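## Task

Take the loose end of the blue network patch cord and push it into the port beneath the white label, latch clip pointing up, until it clicks home; the cord must have come to rest shortly after you are done.

## Robot and tools

Robot: two six-joint arms, left_arm and right_arm, each with a two-finger gripper. Each base sits on a tilted plate, and both plates hang from one metal frame behind them. Calibrated base positions in the scene frame: left_arm (-0.038, +0.315, +0.239) m, right_arm (-0.051, -0.165, +0.239) m. Cameras: cam_left_wrist and cam_right_wrist, each 672x504 pixels, carried on the wrists.

Frames. Scene frame: origin at table-top height, halfway between the nominal bases; +z up, +x out over the table, left_arm on the +y side (arm names do not match image sides). Each arm reports its hand pose, velocities and targets in its own tilted base frame, and its offsets run along those base axes, turning about the Hand target's position. On the gripper, fingers point along +z and close along x; end_effector_position is the point between the pads, with fingertips 17.5 mm further out. A block juts about 10 cm toward the gripper's -y side.

Row layout (shared by execute_actions and move): 18 numbers, each in [-1, 1], always for both arms. Order: left dx, dy, dz, rx, ry, rz, gripper position, force_limit, speed, then the same nine for the right. dx..rz are offsets, not poses: measured from that arm's Hand target when the action or move begins, in its base axes. Scale: 1.0 = 0.6 m or 180 degrees; rx, ry, rz form one rotation vector. Sending six zeros re-requests the current Hand target. Gripper numbers are absolute commands: position +1 = open (50 mm), about -0.65 = pads meeting, -1 = close until blocked. force_limit -1/0/+1 ≈ 20/102/185 N per pad (actual grip up to ~15 N more). speed -1/0/+1 ≈ 20/85/150 mm/s. Both start at +1. To leave a gripper unchanged, repeat its last three numbers; a 0 is itself a command.

execute_actions: actions is a list of actions; each action is up to 15 rows, one per 1/30 s step, and a short table keeps its final row for the remaining steps. Every row of an action counts from the same start pose, and each new action starts from the updated Hand target, so repeating an offset moves further. cameras: list of names, ["all"], or []; default shows all only when actions is empty. An empty actions list just reports state and images.

move: target is one 18-number row or a list of up to 15 rows, all offsets from the same starting Hand targets. Straight paths, ending together, at least 0.5 s, cut off at 10 s. speed: m/s, 0.002 to 3.6, default 0.25 (turns up to twice that in rad/s); one number or one per target. blend: corner rounding in m for a list, default 0 (stop at each). stop_force: 3 to 120 N, one value for both arms; an arm's path ends when push against its motion exceeds it, then backs off slightly but keeps some press. Unreliable while the gripper rotates and blind to light disturbances; omit it when pulling away from a contact. zero (with stop_force only): true re-zeros moving arms first; false accumulates from the last zero. blocking=false returns after ~0.5 s while the move continues (not allowed with stop_force). Paths do not avoid obstacles; avoid routing close to an arm's own base. The result adds a move: line, e.g. done, off_target, moving, held, fault, plus limits=paced (pose clipped) or limits=held (steps withheld). Unnamed arms are done (within 3 mm and 2 degrees).

wait: seconds 0 to 10; holds last commands, a running move continues. stop: brakes a running move; fingers continue. zoom_image: camera (cam_left_wrist or cam_right_wrist, from the latest images), region [x0, y0, x1, y1] in pixels from top-left, at most 504 wide and high. zero_wrist_force: arm = left_arm or right_arm; subtracts the current reading from later ones and re-zeros stop_force. finished_scene: scene = current scene number; final, irreversible.

Results: end_effector_position (m), end_effector_quat_wxyz, velocities (m/s, rad/s) in the base frame; Hand target = last commanded pose after clipping (next offsets count from it); Tool commands; Joint positions and torques (positive toward larger angle; offset, noisy); Wrist force/torque along the gripper's own axes, plus the peak since last shown; step readings of position for execute_actions only. "within noise" means the arm is still. object_status: 0 moving, 1 blocked while opening, 2 blocked while closing (a grip), 3 reached position or pads met. Opening in mm ≈ (250 - position_measured) x 0.202. Changing position by 0.01 or more is needed before a new force_limit or speed applies.

Motion notes: commanded orientation is clipped to within 32 degrees of the measured one each step; motion lags 0.09 to 0.22 s and may overshoot when fast; a gripper often stops short, so resend or add the remaining offset. To stop pressing, command back past the gripper. A clearance check withholds commands bringing the arms too close (fingers excepted).

Avoid: contact torque at joint limits (138 N m for shoulder/elbow, 25.7 N m for wrists) or ~150 N (±25) external force, which freezes the arm 10 s; overheating (MOTOR HOT at 70 °C, brake fault at 85 °C) from holding stretched or pushing into unreachable poses; hitting the arms together or gripping the other arm's fingers; slams, hard presses, drops, releasing moving parts, anything leaving the table; finishing while the cord still swings.

Each tool is called after ">>>" in YAML: its name, and indented under it one key for each argument.

## Session

>>> execute_actions:
  actions: []

Scene clock: 0.00 s.
left_arm: end_effector_position=(+0.7188, -0.5009, +0.0934) position_measured=3 object_status=3 end_effector_quat_wxyz=(+0.465, +0.820, -0.124, +0.309) | right_arm: end_effector_position=(+0.3137, -0.1173, +0.0229) position_measured=3 object_status=3 end_effector_quat_wxyz=(-0.254, +0.934, -0.135, +0.212)
Joint positions: left_arm=[-0.628 -0.564 1.393 2.747 -2.038 0.942] | right_arm=[2.745 -1.791 -2.721 0.13 2.17 1.565]
Joint velocities: within noise
Joint torques (N m): no reading
Wrist force (N): no reading
Wrist torque (N m): no reading
Wrist force, peak (N): no reading
Hand target: left_arm +0.7188, -0.5009, +0.0934; +0.465, +0.820, -0.124, +0.309 | right_arm +0.3137, -0.1173, +0.0229; -0.254, +0.934, -0.135, +0.212
Tool commands: left_gripper/position=+1.0 left_gripper/force_limit=+1.0 left_gripper/speed=+1.0 right_gripper/position=+1.0 right_gripper/force_limit=+1.0 right_gripper/speed=+1.0

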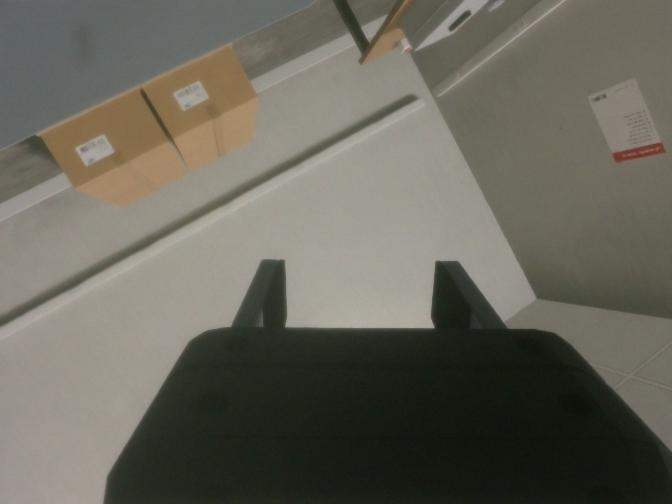

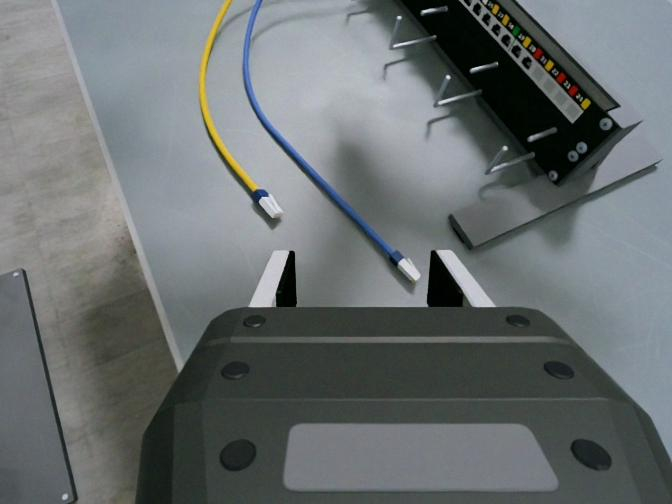

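>>> zoom_image:
  camera: "cam_right_wrist"
  region: [420, 0, 672, 190]

>>> zoom_image:
  camera: "cam_right_wrist"
  region: [340, 200, 480, 305]

Scaled by 2.000 from the camera's 672x504 image, which has a finer 960x720 frame.

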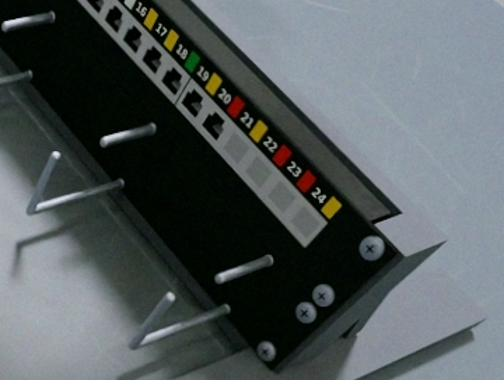

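Scaled by 3.600 from the camera's 672x504 image, which has a finer 960x720 frame.

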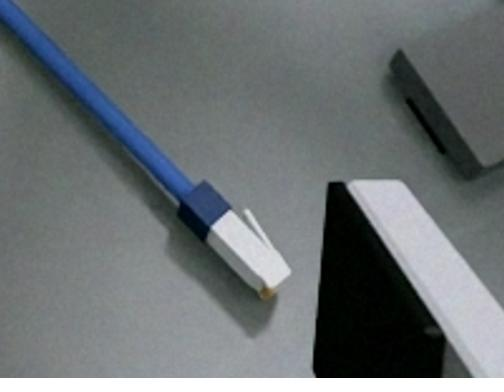

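>>> move:
  target: [-0.37,0.75,0,0,0,0,1,1,1,0.16,-0.028,-0.0995,-0.2704,0.1113,0.1368,1,1,1]
  cameras: ["all"]

Scene clock: 33.13 s.
left_arm: end_effector_position=(+0.4968, -0.0509, +0.0934) position_measured=3 object_status=3 end_effector_quat_wxyz=(+0.465, +0.820, -0.124, +0.309) | right_arm: end_effector_position=(+0.4097, -0.1341, -0.0368) position_measured=3 object_status=3 end_effector_quat_wxyz=(+0.137, +0.983, +0.118, +0.032)
Joint positions: left_arm=[0.083 -0.953 2.303 2.657 -2.625 1.532] | right_arm=[3.319 -1.856 -2.469 -0.338 1.293 1.503]
Joint torques (N m): left_arm=[3.54 -44.35 8.32 -1.38 -4.29 2.64] | right_arm=[15.21 15.03 17.42 1.72 -1.46 1.32]
Wrist force (N): left_arm=[0.0 0.1 0.2] | right_arm=[0.2 0.0 -1.8]
Wrist torque (N m): left_arm=[0.01 0.00 -0.10] | right_arm=[0.09 -0.14 -0.19]
Wrist force, peak (N): left_arm=[-0.5 -0.9 -2.3] | right_arm=[0.2 0.0 -2.1]
Hand target: left_arm +0.4968, -0.0509, +0.0934; +0.465, +0.820, -0.124, +0.309 | right_arm +0.4097, -0.1341, -0.0368; +0.137, +0.983, +0.118, +0.032
Off the commanded pose: left_arm 0.000 m, 0 deg | right_arm 0.000 m, 0 deg.
move: done

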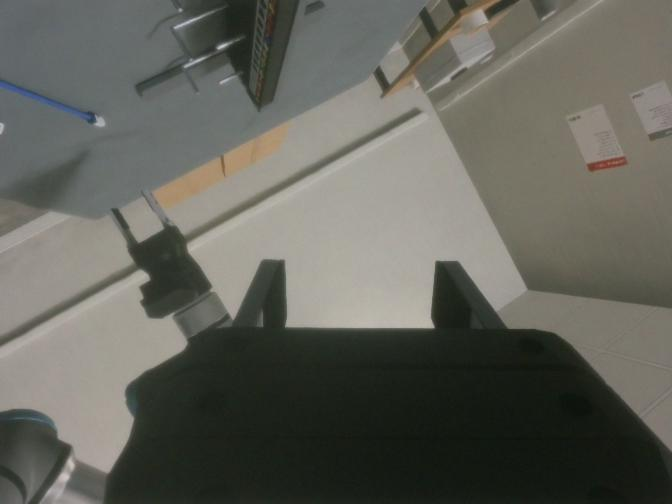

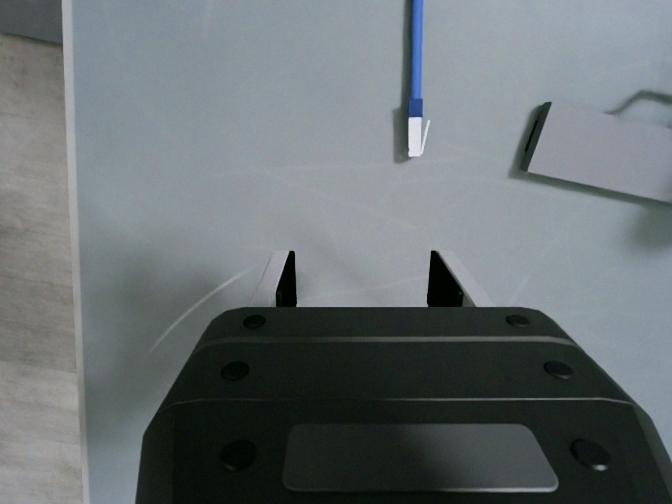

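>>> zoom_image:
  camera: "cam_left_wrist"
  region: [0, 0, 330, 180]

>>> zoom_image:
  camera: "cam_right_wrist"
  region: [370, 70, 470, 180]

Scaled by 1.527 from the camera's 672x504 image, which has a finer 960x720 frame.

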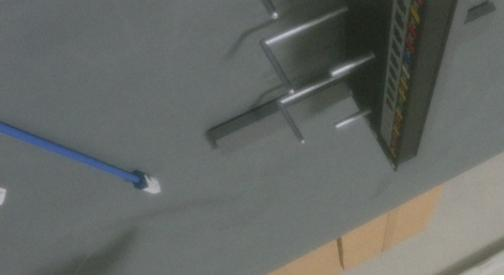

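Scaled by 4.582 from the camera's 672x504 image, which has a finer 960x720 frame.

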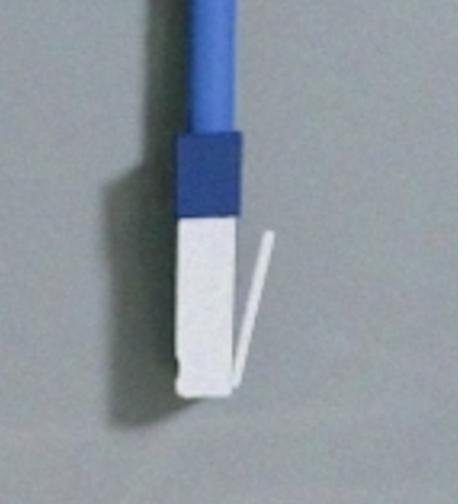

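>>> move:
  target: [0,0,0,0,0,0,1,1,1,-0.1457,0.4528,-0.068,-0.1856,-0.0775,0.4370,1,1,1]
  cameras: ["all"]

>>> zoom_image:
  camera: "cam_right_wrist"
  region: [84, 0, 588, 260]

Scene clock: 56.87 s.
left_arm: end_effector_position=(+0.4968, -0.0509, +0.0934) position_measured=3 object_status=3 end_effector_quat_wxyz=(+0.465, +0.820, -0.124, +0.309) | right_arm: end_effector_position=(+0.3674, -0.0027, -0.0564) position_measured=3 object_status=3 end_effector_quat_wxyz=(+0.260, +0.858, +0.428, +0.113)
Joint positions: left_arm=[0.083 -0.953 2.303 2.658 -2.625 1.532] | right_arm=[3.976 -1.999 -2.807 0.118 0.996 1.474]
Joint torques (N m): left_arm=[3.87 -44.47 4.01 -1.14 -4.33 2.58] | right_arm=[1.46 25.88 12.03 2.02 0.63 -1.75]
Wrist force (N): left_arm=[0.4 -0.1 0.0] | right_arm=[0.7 0.3 -3.0]
Wrist torque (N m): left_arm=[-0.02 -0.07 -0.09] | right_arm=[0.17 -0.24 -0.22]
Wrist force, peak (N): left_arm=[0.0 0.1 -0.7] | right_arm=[3.7 -4.4 -5.0]
Hand target: left_arm +0.4968, -0.0509, +0.0934; +0.465, +0.820, -0.124, +0.309 | right_arm +0.3674, -0.0028, -0.0564; +0.260, +0.858, +0.427, +0.113 (not the last commanded pose)
Off the commanded pose: left_arm 0.000 m, 0 deg | right_arm 0.149 m, 45 deg.
move: held (right_arm; a check stopped the path); limits=held
pose unreachable (right arm): on one or more control steps of this call, first in action 0 (counted from 0), this arm could not follow its commanded pose, so it was not sent that pose on those steps. It may still have moved: this result reports where it is.
cause: moving toward the commanded pose would bring two parts of the arm too close to each other (joints 3 (elbow) and 4 (wrist 1) lie between them).

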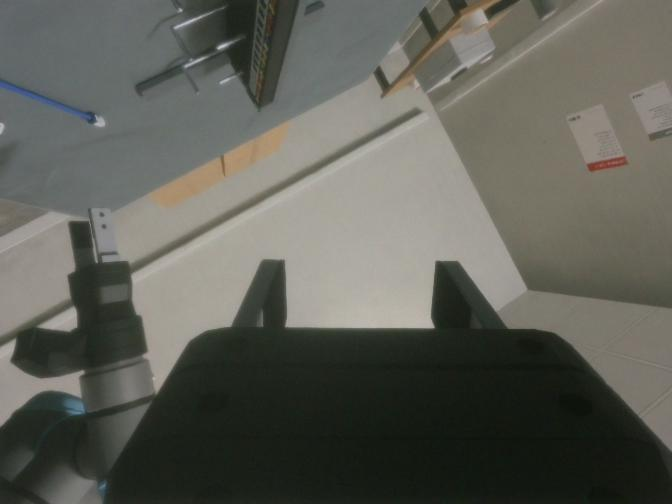

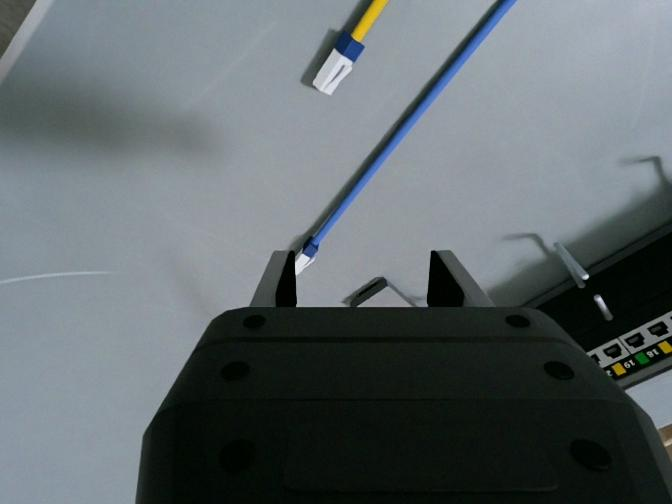

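Scaled by 1.000.

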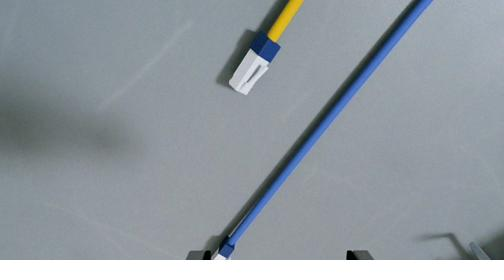

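>>> move:
  target: [0,0,0,0,0,0,1,1,1,-0.097,0.127,0.079,0.6505,-0.2846,-0.4127,1,1,1]
  speed: 0.4
  cameras: ["all"]

>>> zoom_image:
  camera: "cam_right_wrist"
  region: [84, 0, 588, 260]

Scene clock: 74.07 s.
left_arm: end_effector_position=(+0.4968, -0.0509, +0.0934) position_measured=3 object_status=3 end_effector_quat_wxyz=(+0.465, +0.820, -0.124, +0.309) | right_arm: end_effector_position=(+0.3669, -0.0021, -0.0560) position_measured=3 object_status=3 end_effector_quat_wxyz=(+0.255, +0.862, +0.421, +0.118)
Joint positions: left_arm=[0.083 -0.953 2.303 2.658 -2.625 1.532] | right_arm=[3.974 -2 -2.811 0.133 1.002 1.485]
Joint torques (N m): left_arm=[2.93 -44.13 -2.54 -1.28 -4.59 2.52] | right_arm=[16.25 26.33 11.33 2.03 -2.2 -1.9]
Wrist force (N): left_arm=[0.0 -0.1 -0.1] | right_arm=[0.7 0.0 -3.1]
Wrist torque (N m): left_arm=[0.00 0.00 -0.09] | right_arm=[0.14 -0.24 -0.22]
Wrist force, peak (N): left_arm=[0.4 -0.3 -0.4] | right_arm=[1.6 0.6 -4.0]
Hand target: left_arm +0.4968, -0.0509, +0.0934; +0.465, +0.820, -0.124, +0.309 | right_arm +0.3669, -0.0021, -0.0560; +0.255, +0.862, +0.421, +0.118 (not the last commanded pose)
Off the commanded pose: left_arm 0.000 m, 0 deg | right_arm 0.106 m, 147 deg.
move: held (right_arm; a check stopped the path); limits=held
pose unreachable (right arm): on one or more control steps of this call, first in action 0 (counted from 0), this arm could not follow its commanded pose, so it was not sent that pose on those steps. It may still have moved: this result reports where it is.
cause: moving toward the commanded pose would bring two parts of the arm too close to each other (joints 3 (elbow) and 4 (wrist 1) lie between them).

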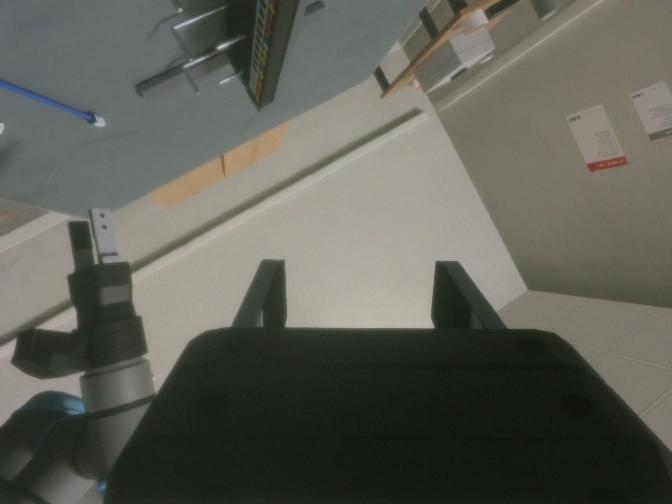

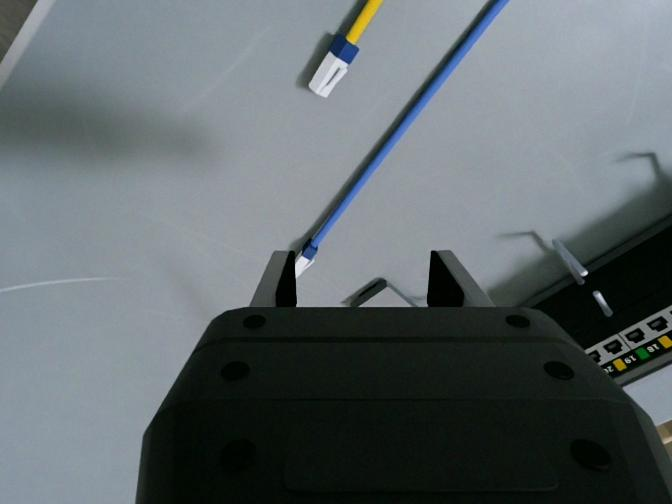

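Scaled by 1.000.

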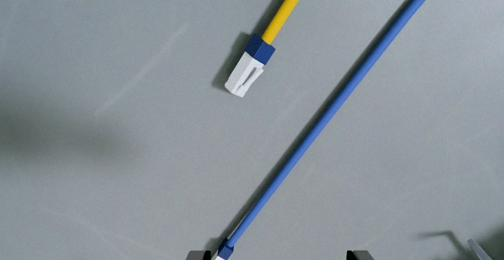

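>>> move:
  target:
    - [0,0,0,0,0,0,1,1,1,0.0713,-0.22,0.032,0.0892,0.0372,-0.210,1,1,1]
    - [-0.399,-0.363,-0.164,0.656,-0.416,-0.0715,1,1,1,0.0713,-0.22,0.032,0.0892,0.0372,-0.210,1,1,1]
  speed: 0.4
  cameras: ["all"]

>>> zoom_image:
  camera: "cam_left_wrist"
  region: [84, 0, 588, 260]

Scene clock: 87.67 s.
left_arm: end_effector_position=(+0.3968, -0.1391, +0.0546) position_measured=3 object_status=3 end_effector_quat_wxyz=(+0.068, +0.820, -0.400, +0.403) | right_arm: end_effector_position=(+0.4097, -0.1341, -0.0368) position_measured=3 object_status=3 end_effector_quat_wxyz=(+0.134, +0.984, +0.114, +0.036)
Joint positions: left_arm=[-0.697 -1.096 2.82 2.147 -1.513 1.807] | right_arm=[3.316 -1.856 -2.473 -0.325 1.298 1.507]
Joint torques (N m): left_arm=[3.38 -28.69 -12.62 -1.77 -2.84 2.63] | right_arm=[-0.17 15.17 17.38 1.68 1.45 1.13]
Wrist force (N): left_arm=[1.2 -1.1 -1.3] | right_arm=[0.2 0.2 -2.1]
Wrist torque (N m): left_arm=[-0.05 -0.28 0.20] | right_arm=[0.13 -0.15 -0.26]
Wrist force, peak (N): left_arm=[6.2 5.3 0.6] | right_arm=[1.1 -1.1 -3.5]
Hand target: left_arm +0.3968, -0.1391, +0.0546; +0.068, +0.820, -0.400, +0.403 (not the last commanded pose) | right_arm +0.4097, -0.1341, -0.0368; +0.134, +0.984, +0.114, +0.036
Off the commanded pose: left_arm 0.199 m, 83 deg | right_arm 0.000 m, 0 deg.
move: held (left_arm; a check stopped the path); path passed 1 of 2 targets; limits=held
pose unreachable (left arm): on one or more control steps of this call, first in action 0 (counted from 0), this arm could not follow its commanded pose, so it was not sent that pose on those steps. It may still have moved: this result reports where it is.
cause: moving toward the commanded pose would bring two parts of the arm too close to each other (joints 3 (elbow) and 4 (wrist 1) lie between them).

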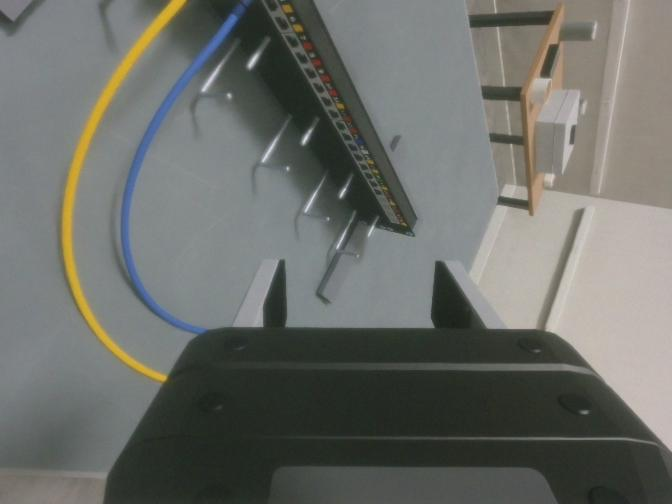

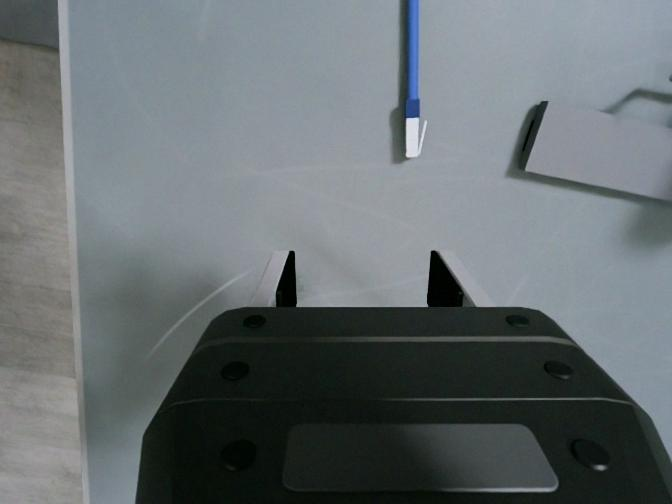

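Scaled by 1.000.

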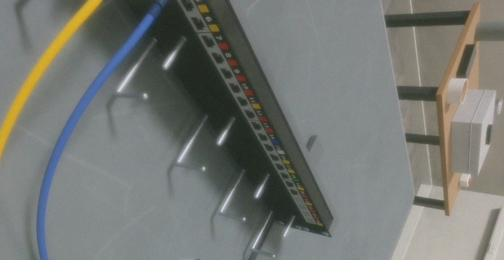

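>>> zoom_image:
  camera: "cam_left_wrist"
  region: [260, 0, 350, 90]

>>> zoom_image:
  camera: "cam_left_wrist"
  region: [325, 80, 425, 240]

Scaled by 5.600 from the camera's 672x504 image, which has a finer 960x720 frame.

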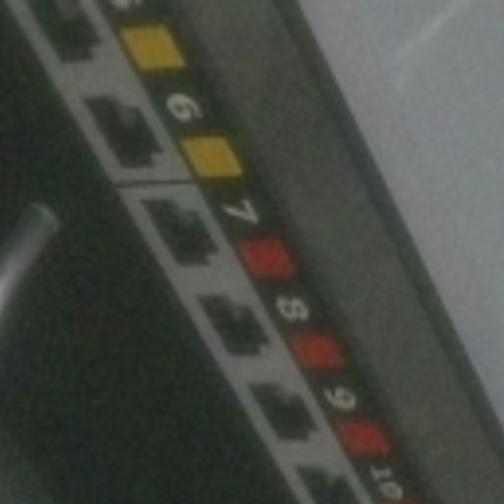

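Scaled by 3.150 from the camera's 672x504 image, which has a finer 960x720 frame.

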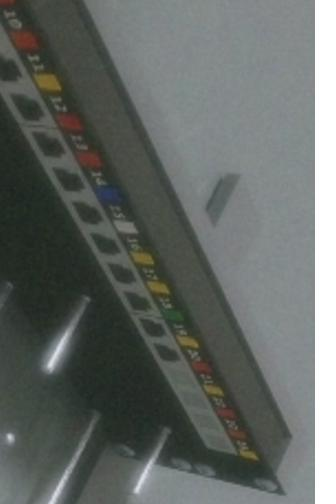

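>>> move:
  target: [0,0,0,0,0,0,1,1,1,0.052,0.011,-0.102,0,0,0,1,1,1]
  cameras: ["cam_right_wrist"]

>>> zoom_image:
  camera: "cam_right_wrist"
  region: [280, 140, 460, 320]

Scene clock: 149.03 s.
left_arm: end_effector_position=(+0.3968, -0.1391, +0.0546) position_measured=3 object_status=3 end_effector_quat_wxyz=(+0.068, +0.820, -0.400, +0.403) | right_arm: end_effector_position=(+0.4409, -0.1275, -0.0980) position_measured=3 object_status=3 end_effector_quat_wxyz=(+0.134, +0.984, +0.114, +0.036)
Joint positions: left_arm=[-0.697 -1.096 2.82 2.147 -1.514 1.807] | right_arm=[3.319 -2.102 -2.399 -0.154 1.298 1.51]
Joint torques (N m): left_arm=[4.28 -28.24 -12.19 -1.72 -2.86 2.58] | right_arm=[1.27 20.98 13.72 4.69 -1.43 -1.92]
Wrist force (N): left_arm=[1.1 -1.3 -1.3] | right_arm=[0.4 0.0 -1.9]
Wrist torque (N m): left_arm=[-0.10 -0.27 0.19] | right_arm=[0.10 -0.17 -0.15]
Wrist force, peak (N): left_arm=[1.4 -1.4 -1.7] | right_arm=[-0.5 0.4 -3.3]
Hand target: left_arm +0.3968, -0.1391, +0.0546; +0.068, +0.820, -0.400, +0.403 | right_arm +0.4409, -0.1275, -0.0980; +0.134, +0.984, +0.114, +0.036
Off the commanded pose: left_arm 0.000 m, 0 deg | right_arm 0.000 m, 0 deg.
move: done
Images, in order (width x height): cam_right_wrist 672x504.

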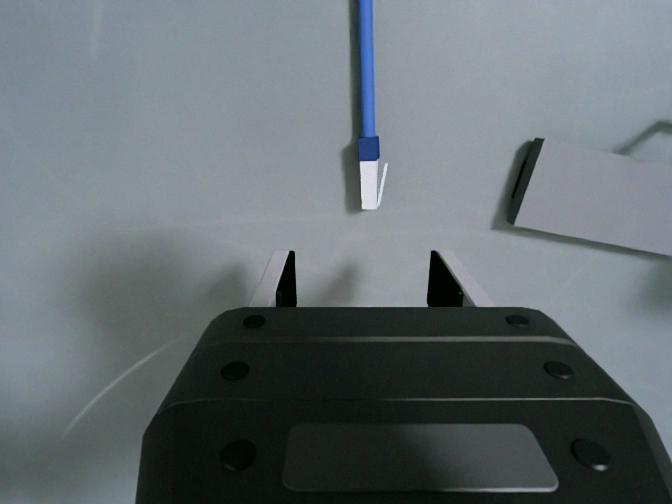

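Scaled by 2.800 from the camera's 672x504 image, which has a finer 960x720 frame.

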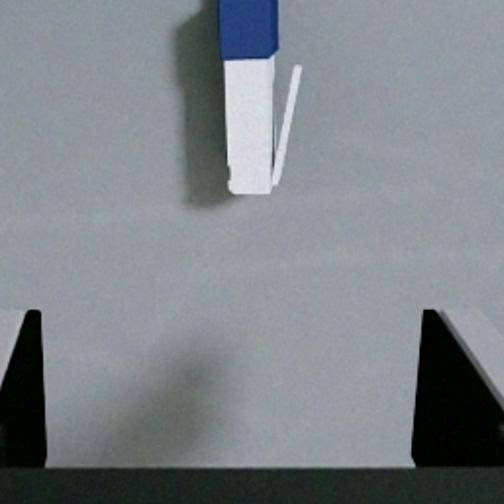

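>>> move:
  target: [0,0,0,0,0,0,1,1,1,0.0012,0.0315,-0.069,0,0,0,1,1,1]
  cameras: ["cam_right_wrist"]

>>> zoom_image:
  camera: "cam_right_wrist"
  region: [280, 180, 460, 320]

Scene clock: 158.40 s.
left_arm: end_effector_position=(+0.3968, -0.1391, +0.0546) position_measured=3 object_status=3 end_effector_quat_wxyz=(+0.068, +0.820, -0.400, +0.403) | right_arm: end_effector_position=(+0.4416, -0.1086, -0.1394) position_measured=3 object_status=3 end_effector_quat_wxyz=(+0.134, +0.984, +0.114, +0.036)
Joint positions: left_arm=[-0.697 -1.096 2.82 2.147 -1.514 1.807] | right_arm=[3.365 -2.239 -2.39 -0.039 1.295 1.558]
Joint torques (N m): left_arm=[3.63 -28.95 -13.13 -1.79 -3.18 2.57] | right_arm=[17.87 22.88 11.7 4.4 -1.44 1.24]
Wrist force (N): left_arm=[1.1 -1.1 -1.4] | right_arm=[0.3 0.0 -1.9]
Wrist torque (N m): left_arm=[-0.05 -0.27 0.19] | right_arm=[0.10 -0.17 -0.26]
Wrist force, peak (N): left_arm=[1.3 -1.4 -1.9] | right_arm=[0.3 0.8 -2.6]
Hand target: left_arm +0.3968, -0.1391, +0.0546; +0.068, +0.820, -0.400, +0.403 | right_arm +0.4416, -0.1086, -0.1394; +0.134, +0.984, +0.114, +0.036
Off the commanded pose: left_arm 0.000 m, 0 deg | right_arm 0.000 m, 0 deg.
move: done
Images, in order (width x height): cam_right_wrist 672x504.

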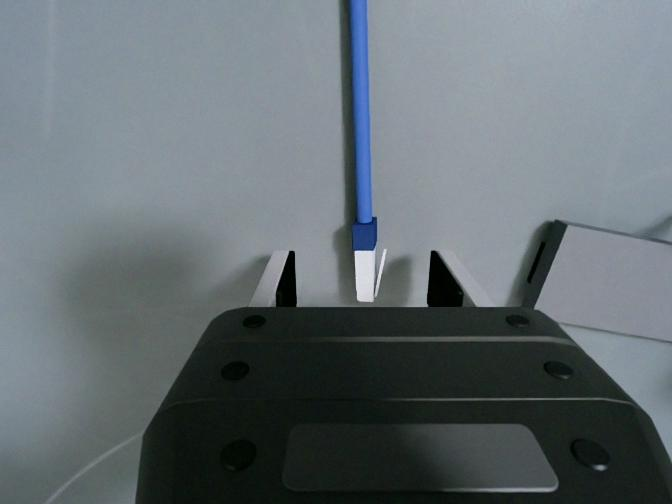

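Scaled by 2.800 from the camera's 672x504 image, which has a finer 960x720 frame.

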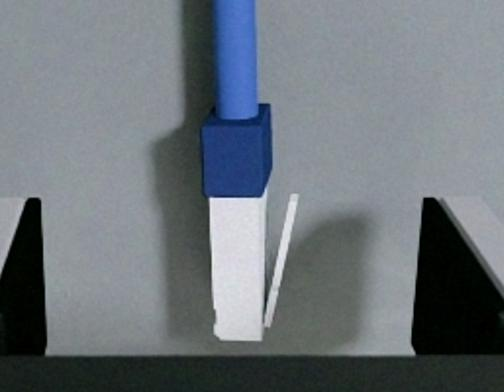

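>>> move:
  target: [0,0,0,0,0,0,1,1,1,-0.005,0.0225,-0.0222,0,0,0,1,1,1]
  speed: 0.04
  stop_force: 6
  cameras: ["cam_right_wrist"]

>>> zoom_image:
  camera: "cam_right_wrist"
  region: [280, 180, 460, 320]

Scene clock: 165.70 s.
left_arm: end_effector_position=(+0.3968, -0.1391, +0.0546) position_measured=3 object_status=3 end_effector_quat_wxyz=(+0.068, +0.820, -0.400, +0.403) | right_arm: end_effector_position=(+0.4386, -0.0951, -0.1527) position_measured=3 object_status=3 end_effector_quat_wxyz=(+0.134, +0.984, +0.114, +0.036)
Joint positions: left_arm=[-0.697 -1.096 2.82 2.147 -1.514 1.807] | right_arm=[3.4 -2.281 -2.395 -0.003 1.294 1.594]
Joint torques (N m): left_arm=[2.81 -28.3 -12.65 -1.84 -2.98 2.37] | right_arm=[18.91 22.82 -4.37 4.56 -1.38 1.22]
Wrist force (N): left_arm=[1.1 -1.4 -1.5] | right_arm=[0.3 -0.2 -1.9]
Wrist torque (N m): left_arm=[-0.09 -0.26 0.19] | right_arm=[0.07 -0.17 -0.26]
Wrist force, peak (N): left_arm=[1.2 -1.7 -1.7] | right_arm=[0.7 0.3 -2.3]
Hand target: left_arm +0.3968, -0.1391, +0.0546; +0.068, +0.820, -0.400, +0.403 | right_arm +0.4386, -0.0951, -0.1527; +0.134, +0.984, +0.114, +0.036
Off the commanded pose: left_arm 0.000 m, 0 deg | right_arm 0.000 m, 0 deg.
move: done
Images, in order (width x height): cam_right_wrist 672x504.

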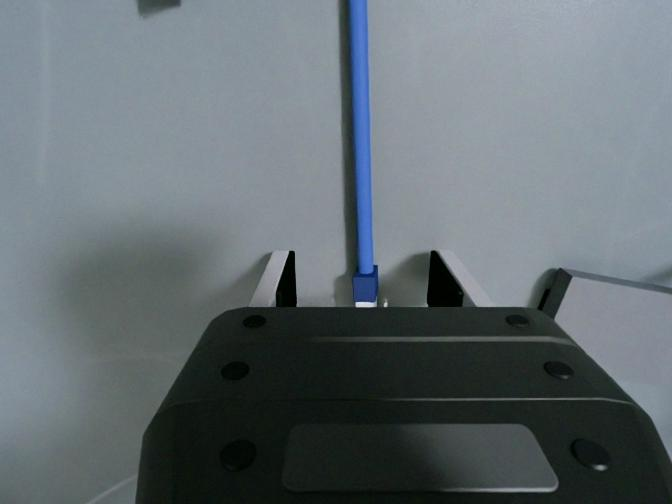

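Scaled by 2.800 from the camera's 672x504 image, which has a finer 960x720 frame.

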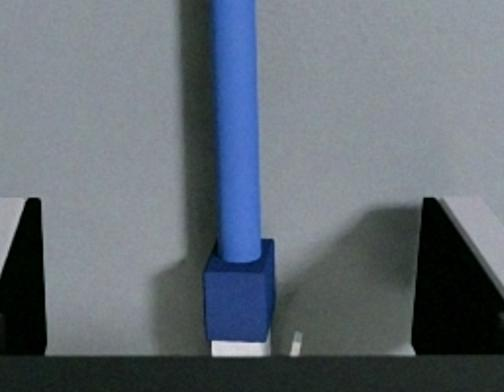

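>>> move:
  target: [0,0,0,0,0,0,1,1,1,0,0,0,0,0,0,-1,-0.8,-0.5]
  cameras: ["cam_right_wrist"]

>>> zoom_image:
  camera: "cam_right_wrist"
  region: [280, 200, 460, 320]

Scene clock: 168.97 s.
left_arm: end_effector_position=(+0.3968, -0.1391, +0.0546) position_measured=3 object_status=3 end_effector_quat_wxyz=(+0.068, +0.820, -0.400, +0.403) | right_arm: end_effector_position=(+0.4386, -0.0951, -0.1527) position_measured=216 object_status=2 end_effector_quat_wxyz=(+0.134, +0.984, +0.114, +0.036)
Joint positions: left_arm=[-0.697 -1.096 2.82 2.147 -1.514 1.807] | right_arm=[3.4 -2.281 -2.395 -0.003 1.294 1.594]
Joint torques (N m): left_arm=[3.62 -28.45 -12.24 -1.59 -2.83 2.4] | right_arm=[18.61 22.89 -3.43 4.25 -1.26 1.25]
Wrist force (N): left_arm=[1.1 -1.5 -1.7] | right_arm=[0.4 0.3 -1.9]
Wrist torque (N m): left_arm=[-0.12 -0.26 0.19] | right_arm=[0.12 -0.19 -0.26]
Wrist force, peak (N): left_arm=[1.2 -1.4 -1.9] | right_arm=[0.4 -0.2 -2.2]
Hand target: left_arm +0.3968, -0.1391, +0.0546; +0.068, +0.820, -0.400, +0.403 | right_arm +0.4386, -0.0951, -0.1527; +0.134, +0.984, +0.114, +0.036
Off the commanded pose: left_arm 0.000 m, 0 deg | right_arm 0.000 m, 0 deg.
move: done
Images, in order (width x height): cam_right_wrist 672x504.

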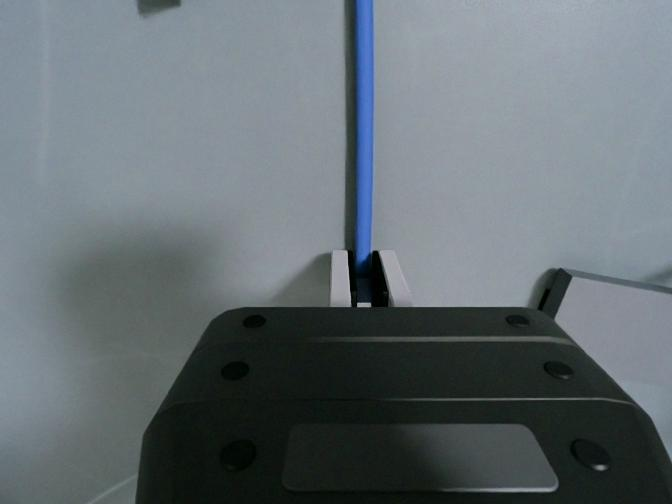

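Scaled by 2.800 from the camera's 672x504 image, which has a finer 960x720 frame.

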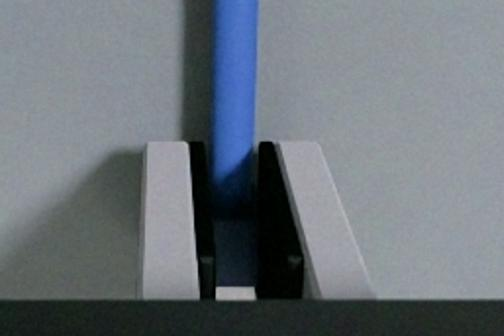

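>>> move:
  target:
    - [0,0,0,0,0,0,1,1,1,-0.0063,0.0174,0.064,0,0,0,-1,-0.8,-0.5]
    - [0,0,0,0,0,0,1,1,1,-0.0063,0.0174,0.064,0.0583,-0.244,0.0721,-1,-0.8,-0.5]
  speed: 0.12

>>> move:
  target: [0,0,0,0,0,0,1,1,1,0.0063,-0.0174,-0.064,0,0,0,-1,-0.8,-0.5]
  speed: 0.03
  stop_force: 5
  cameras: ["all"]

>>> zoom_image:
  camera: "cam_right_wrist"
  region: [280, 200, 460, 320]

Scene clock: 182.40 s.
left_arm: end_effector_position=(+0.3968, -0.1391, +0.0546) position_measured=3 object_status=3 end_effector_quat_wxyz=(+0.068, +0.820, -0.400, +0.403) | right_arm: end_effector_position=(+0.4348, -0.0847, -0.1143) position_measured=216 object_status=2 end_effector_quat_wxyz=(+0.074, +0.888, +0.160, +0.425)
Joint positions: left_arm=[-0.697 -1.096 2.82 2.147 -1.514 1.807] | right_arm=[3.356 -2.915 -2.549 1.632 1.409 1.353]
Joint torques (N m): left_arm=[3.74 -28.23 -12.96 -1.74 -2.92 2.14] | right_arm=[2.92 22.37 -3.7 5.55 1.84 -1.71]
Wrist force (N): left_arm=[1.2 -1.1 -1.3] | right_arm=[1.2 0.6 -2.6]
Wrist torque (N m): left_arm=[-0.06 -0.29 0.19] | right_arm=[0.20 -0.30 -0.13]
Wrist force, peak (N): left_arm=[1.3 -1.9 -1.5] | right_arm=[1.4 0.6 -3.0]
Hand target: left_arm +0.3968, -0.1391, +0.0546; +0.068, +0.820, -0.400, +0.403 | right_arm +0.4348, -0.0847, -0.1143; +0.074, +0.888, +0.160, +0.425
Off the commanded pose: left_arm 0.000 m, 0 deg | right_arm 0.000 m, 0 deg.
move: done

Scene clock: 184.60 s.
left_arm: end_effector_position=(+0.3968, -0.1391, +0.0546) position_measured=3 object_status=3 end_effector_quat_wxyz=(+0.068, +0.820, -0.400, +0.403) | right_arm: end_effector_position=(+0.4386, -0.0951, -0.1527) position_measured=216 object_status=2 end_effector_quat_wxyz=(+0.074, +0.888, +0.160, +0.425)
Joint positions: left_arm=[-0.697 -1.096 2.82 2.147 -1.514 1.807] | right_arm=[3.304 -3.002 -2.454 1.629 1.448 1.32]
Joint torques (N m): left_arm=[3.26 -28 -12.16 -1.9 -2.89 2] | right_arm=[2.26 22.08 -3.65 2.58 1.81 -1.75]
Wrist force (N): left_arm=[1.0 -1.0 -1.4] | right_arm=[1.6 0.7 -2.8]
Wrist torque (N m): left_arm=[-0.04 -0.26 0.20] | right_arm=[0.22 -0.36 -0.13]
Wrist force, peak (N): left_arm=[1.3 -1.4 -1.7] | right_arm=[1.5 0.7 -3.2]
Hand target: left_arm +0.3968, -0.1391, +0.0546; +0.068, +0.820, -0.400, +0.403 | right_arm +0.4386, -0.0951, -0.1527; +0.074, +0.888, +0.160, +0.425
Off the commanded pose: left_arm 0.000 m, 0 deg | right_arm 0.000 m, 0 deg.
move: done

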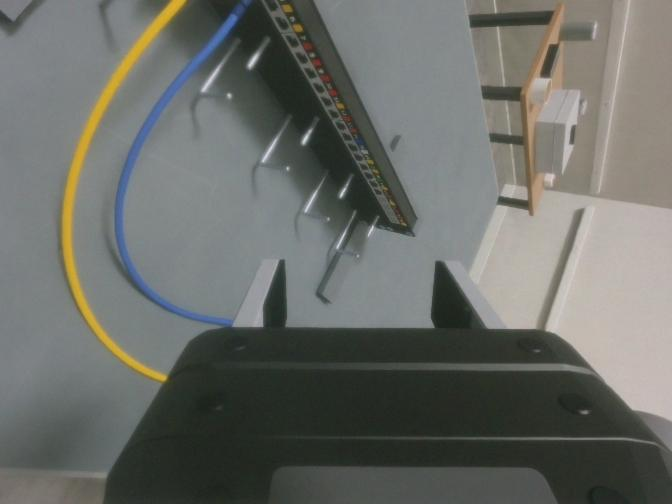

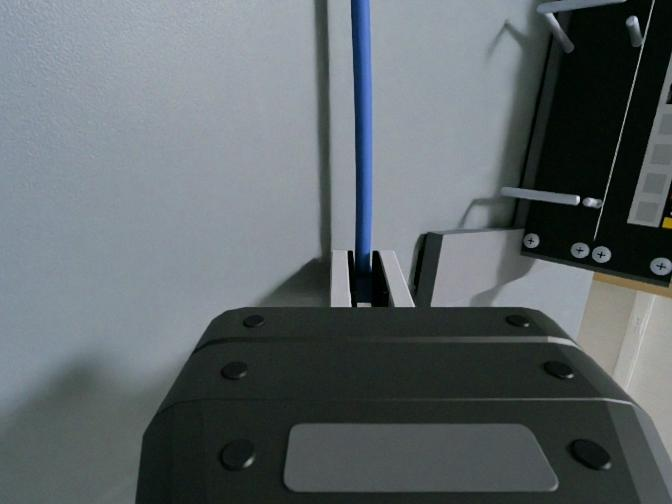

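Scaled by 2.800 from the camera's 672x504 image, which has a finer 960x720 frame.

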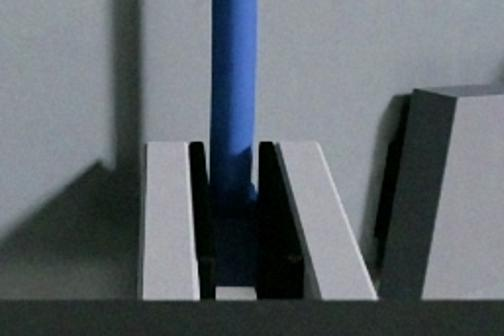

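>>> move:
  target: [0,0,0,0,0,0,1,1,1,0.0007,-0.0019,-0.0069,0,0,0,-1,-0.8,-0.5]
  speed: 0.02
  stop_force: 4

>>> move:
  target: [0,0,0,0,0,0,1,1,1,0,0,0,0,0,0,-0.1,-0.8,-0.8]
  cameras: ["cam_right_wrist"]

>>> zoom_image:
  camera: "cam_right_wrist"
  region: [280, 200, 460, 320]

Scene clock: 189.27 s.
left_arm: end_effector_position=(+0.3968, -0.1391, +0.0546) position_measured=3 object_status=3 end_effector_quat_wxyz=(+0.068, +0.820, -0.400, +0.403) | right_arm: end_effector_position=(+0.4390, -0.0962, -0.1569) position_measured=216 object_status=2 end_effector_quat_wxyz=(+0.074, +0.888, +0.160, +0.425)
Joint positions: left_arm=[-0.697 -1.096 2.82 2.147 -1.514 1.807] | right_arm=[3.299 -3.011 -2.444 1.628 1.453 1.317]
Joint torques (N m): left_arm=[3.23 -27.25 -11.91 -1.82 -2.82 1.98] | right_arm=[2.2 22.26 -3.65 2.52 1.86 -1.78]
Wrist force (N): left_arm=[0.9 -1.4 -1.7] | right_arm=[1.6 0.6 -2.9]
Wrist torque (N m): left_arm=[-0.09 -0.23 0.19] | right_arm=[0.20 -0.36 -0.13]
Wrist force, peak (N): left_arm=[1.4 -1.5 -1.7] | right_arm=[1.9 0.6 -3.0]
Hand target: left_arm +0.3968, -0.1391, +0.0546; +0.068, +0.820, -0.400, +0.403 | right_arm +0.4390, -0.0962, -0.1569; +0.074, +0.888, +0.160, +0.425
Off the commanded pose: left_arm 0.000 m, 0 deg | right_arm 0.000 m, 0 deg.
move: done

Scene clock: 189.80 s.
left_arm: end_effector_position=(+0.3968, -0.1391, +0.0546) position_measured=3 object_status=3 end_effector_quat_wxyz=(+0.068, +0.820, -0.400, +0.403) | right_arm: end_effector_position=(+0.4397, -0.0961, -0.1549) position_measured=167 object_status=3 end_effector_quat_wxyz=(+0.074, +0.887, +0.159, +0.428)
Joint positions: left_arm=[-0.697 -1.096 2.82 2.147 -1.514 1.807] | right_arm=[3.299 -3.011 -2.443 1.635 1.453 1.317]
Joint torques (N m): left_arm=[2.53 -28.33 -12.57 -1.7 -2.83 2.07] | right_arm=[3.07 4.2 -24.36 -8.63 -7.43 -0.9]
Wrist force (N): left_arm=[1.2 -1.3 -1.5] | right_arm=[45.2 -14.7 -20.0]
Wrist torque (N m): left_arm=[-0.08 -0.27 0.20] | right_arm=[0.17 0.24 -0.05]
Wrist force, peak (N): left_arm=[1.2 -1.5 -2.0] | right_arm=[50.0 -10.5 -19.8]
Hand target: left_arm +0.3968, -0.1391, +0.0546; +0.068, +0.820, -0.400, +0.403 | right_arm +0.4390, -0.0962, -0.1569; +0.074, +0.888, +0.160, +0.425
Off the commanded pose: left_arm 0.000 m, 0 deg | right_arm 0.002 m, 0 deg.
move: done
Images, in order (width x height): cam_right_wrist 672x504.

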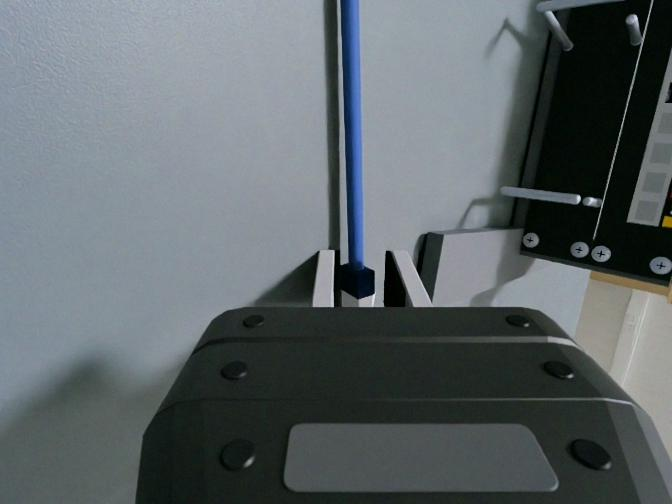

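Scaled by 2.800 from the camera's 672x504 image, which has a finer 960x720 frame.

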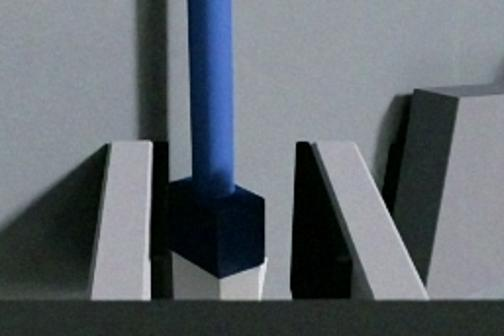

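>>> move:
  target:
    - [0,0,0,0,0,0,1,1,1,-0.0005,0.0013,0.0048,0,0,0,-0.1,-0.8,-0.8]
    - [0,0,0,0,0,0,1,1,1,-0.1035,0.0013,0.089,0,0,0,-0.1,-0.8,-0.8]
  speed: 0.08
  cameras: ["cam_right_wrist"]

>>> zoom_image:
  camera: "cam_right_wrist"
  region: [320, 100, 500, 250]

Scene clock: 196.30 s.
left_arm: end_effector_position=(+0.3968, -0.1391, +0.0546) position_measured=3 object_status=3 end_effector_quat_wxyz=(+0.068, +0.820, -0.400, +0.403) | right_arm: end_effector_position=(+0.4156, -0.0956, -0.1350) position_measured=167 object_status=3 end_effector_quat_wxyz=(+0.074, +0.888, +0.160, +0.424)
Joint positions: left_arm=[-0.697 -1.096 2.82 2.147 -1.514 1.807] | right_arm=[3.321 -3.022 -2.529 1.722 1.436 1.331]
Joint torques (N m): left_arm=[3.53 -28.13 -12.6 -1.95 -2.89 2] | right_arm=[2.12 38.51 -5.55 2.44 1.84 -1.83]
Wrist force (N): left_arm=[0.8 -1.5 -1.5] | right_arm=[-0.2 0.8 -3.2]
Wrist torque (N m): left_arm=[-0.12 -0.22 0.19] | right_arm=[0.24 -0.07 -0.13]
Wrist force, peak (N): left_arm=[1.3 -1.5 -1.9] | right_arm=[48.0 -13.1 -20.8]
Hand target: left_arm +0.3968, -0.1391, +0.0546; +0.068, +0.820, -0.400, +0.403 | right_arm +0.4156, -0.0956, -0.1350; +0.074, +0.888, +0.160, +0.424 (not the last commanded pose)
Off the commanded pose: left_arm 0.000 m, 0 deg | right_arm 0.050 m, 0 deg.
move: held (right_arm; a check stopped the path); path passed 1 of 2 targets; limits=held
pose unreachable (right arm): on one or more control steps of this call, first in action 0 (counted from 0), this arm could not follow its commanded pose, so it was not sent that pose on those steps. It may still have moved: this result reports where it is.
cause: moving toward the commanded pose would bring two parts of the arm too close to each other (its base or mounting and another part of the arm, with joints 1 (shoulder pan) to 3 (elbow) between them, 10 mm apart when it was first held).
Images, in order (width x height): cam_right_wrist 672x504.

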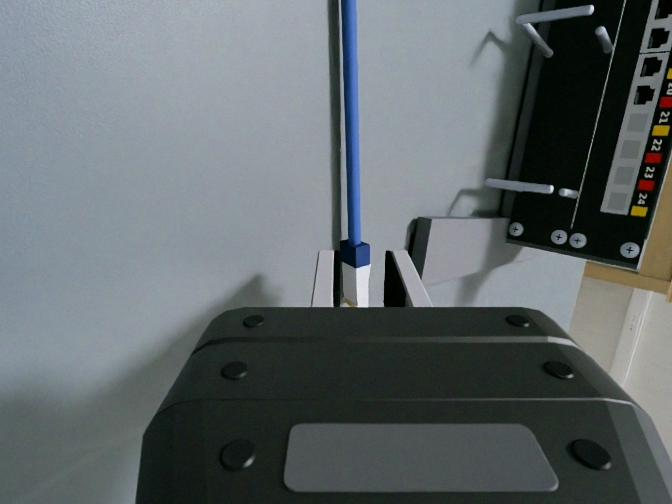

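Scaled by 2.800 from the camera's 672x504 image, which has a finer 960x720 frame.

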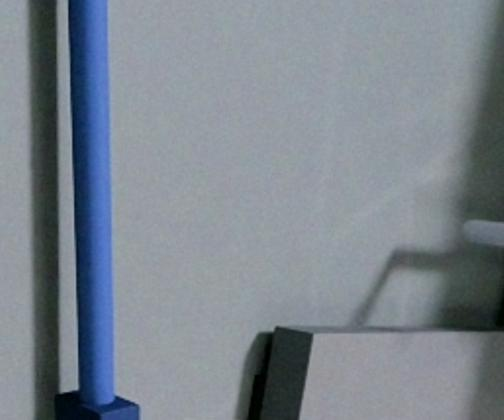

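>>> move:
  target:
    - [0,0,0,0,0,0,1,1,1,-0.0157,0.0436,0.16,0,0,0,-0.1,-0.8,-0.8]
    - [0,0,0,0,0,0,1,1,1,0.0,0.02,0.16,-0.0583,0.244,-0.0721,-0.1,-0.8,-0.8]
  speed: 0.2
  cameras: ["all"]

>>> zoom_image:
  camera: "cam_right_wrist"
  region: [320, 30, 500, 180]

Scene clock: 199.87 s.
left_arm: end_effector_position=(+0.3968, -0.1391, +0.0546) position_measured=3 object_status=3 end_effector_quat_wxyz=(+0.068, +0.820, -0.400, +0.403) | right_arm: end_effector_position=(+0.4155, -0.0950, -0.1332) position_measured=167 object_status=3 end_effector_quat_wxyz=(+0.074, +0.888, +0.160, +0.424)
Joint positions: left_arm=[-0.697 -1.096 2.82 2.147 -1.514 1.807] | right_arm=[3.323 -3.018 -2.533 1.723 1.434 1.332]
Joint torques (N m): left_arm=[2.82 -28.06 -12.23 -1.84 -2.83 1.85] | right_arm=[2.17 20.66 -6.26 2.54 1.87 -1.9]
Wrist force (N): left_arm=[1.1 -1.6 -1.3] | right_arm=[-0.2 0.6 -3.0]
Wrist torque (N m): left_arm=[-0.14 -0.27 0.20] | right_arm=[0.21 -0.07 -0.14]
Wrist force, peak (N): left_arm=[1.1 -1.7 -1.7] | right_arm=[1.6 0.7 -5.3]
Hand target: left_arm +0.3968, -0.1391, +0.0546; +0.068, +0.820, -0.400, +0.403 | right_arm +0.4155, -0.0951, -0.1332; +0.074, +0.888, +0.160, +0.424 (not the last commanded pose)
Off the commanded pose: left_arm 0.000 m, 0 deg | right_arm 0.095 m, 47 deg.
move: held (right_arm; a check stopped the path); path passed 0 of 2 targets; limits=held
pose unreachable (right arm): on one or more control steps of this call, first in action 0 (counted from 0), this arm could not follow its commanded pose, so it was not sent that pose on those steps. It may still have moved: this result reports where it is.
cause: moving toward the commanded pose would bring two parts of the arm too close to each other (its base or mounting and another part of the arm, with joints 1 (shoulder pan) to 3 (elbow) between them, 9 mm apart when it was first held).

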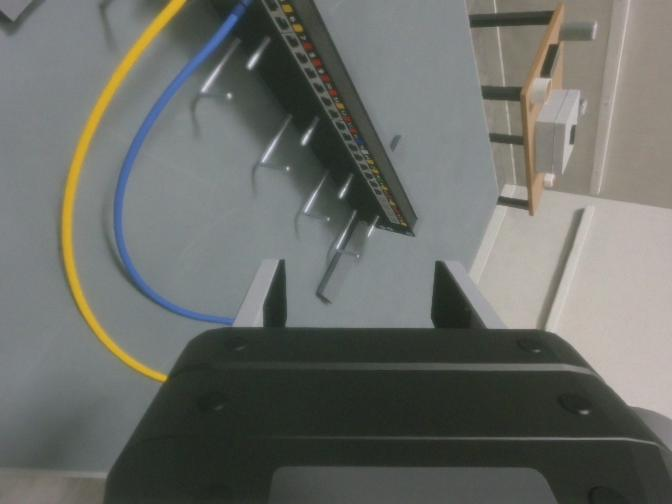

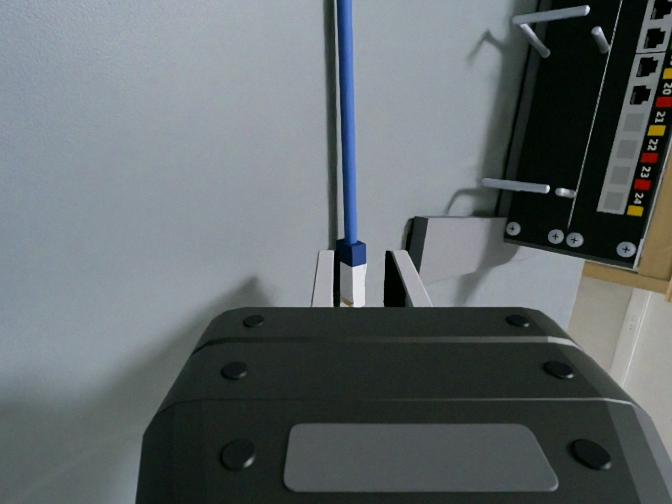

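Scaled by 2.800 from the camera's 672x504 image, which has a finer 960x720 frame.

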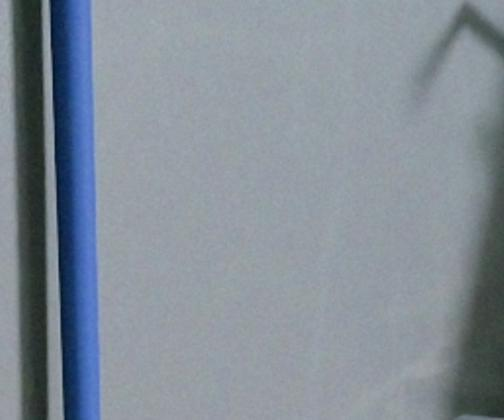

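>>> move:
  target:
    - [0,0,0,0,0,0,1,1,1,0.008,0.0109,0.04,-0.0583,0.244,-0.0721,-0.1,-0.8,-0.8]
    - [0,0,0,0,0,0,1,1,1,-0.008,0.053,0.15,-0.0583,0.244,-0.0721,-0.1,-0.8,-0.8]
  speed: 0.2
  cameras: ["cam_right_wrist"]

>>> zoom_image:
  camera: "cam_right_wrist"
  region: [320, 80, 500, 230]

Scene clock: 207.13 s.
left_arm: end_effector_position=(+0.3968, -0.1391, +0.0546) position_measured=3 object_status=3 end_effector_quat_wxyz=(+0.068, +0.820, -0.400, +0.403) | right_arm: end_effector_position=(+0.4107, -0.0633, -0.0432) position_measured=167 object_status=3 end_effector_quat_wxyz=(+0.134, +0.984, +0.114, +0.036)
Joint positions: left_arm=[-0.697 -1.096 2.82 2.147 -1.514 1.807] | right_arm=[3.503 -1.853 -2.487 -0.368 1.293 1.701]
Joint torques (N m): left_arm=[3.22 -27.8 -12.05 -1.84 -2.85 1.72] | right_arm=[16.34 31.4 18.56 1.75 -1.43 1.26]
Wrist force (N): left_arm=[0.8 -1.2 -1.4] | right_arm=[-1.3 0.0 -2.3]
Wrist torque (N m): left_arm=[-0.06 -0.23 0.19] | right_arm=[0.09 0.09 -0.26]
Wrist force, peak (N): left_arm=[1.3 -1.3 -1.8] | right_arm=[-1.2 -0.1 -4.1]
Hand target: left_arm +0.3968, -0.1391, +0.0546; +0.068, +0.820, -0.400, +0.403 | right_arm +0.4107, -0.0633, -0.0432; +0.134, +0.984, +0.114, +0.036
Off the commanded pose: left_arm 0.000 m, 0 deg | right_arm 0.000 m, 0 deg.
move: done
Images, in order (width x height): cam_right_wrist 672x504.

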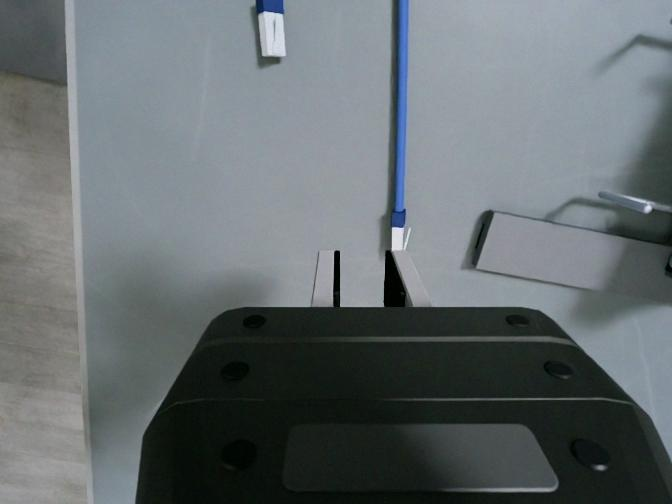

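Scaled by 2.800 from the camera's 672x504 image, which has a finer 960x720 frame.

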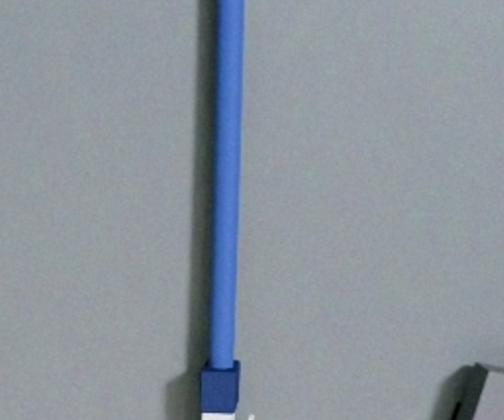

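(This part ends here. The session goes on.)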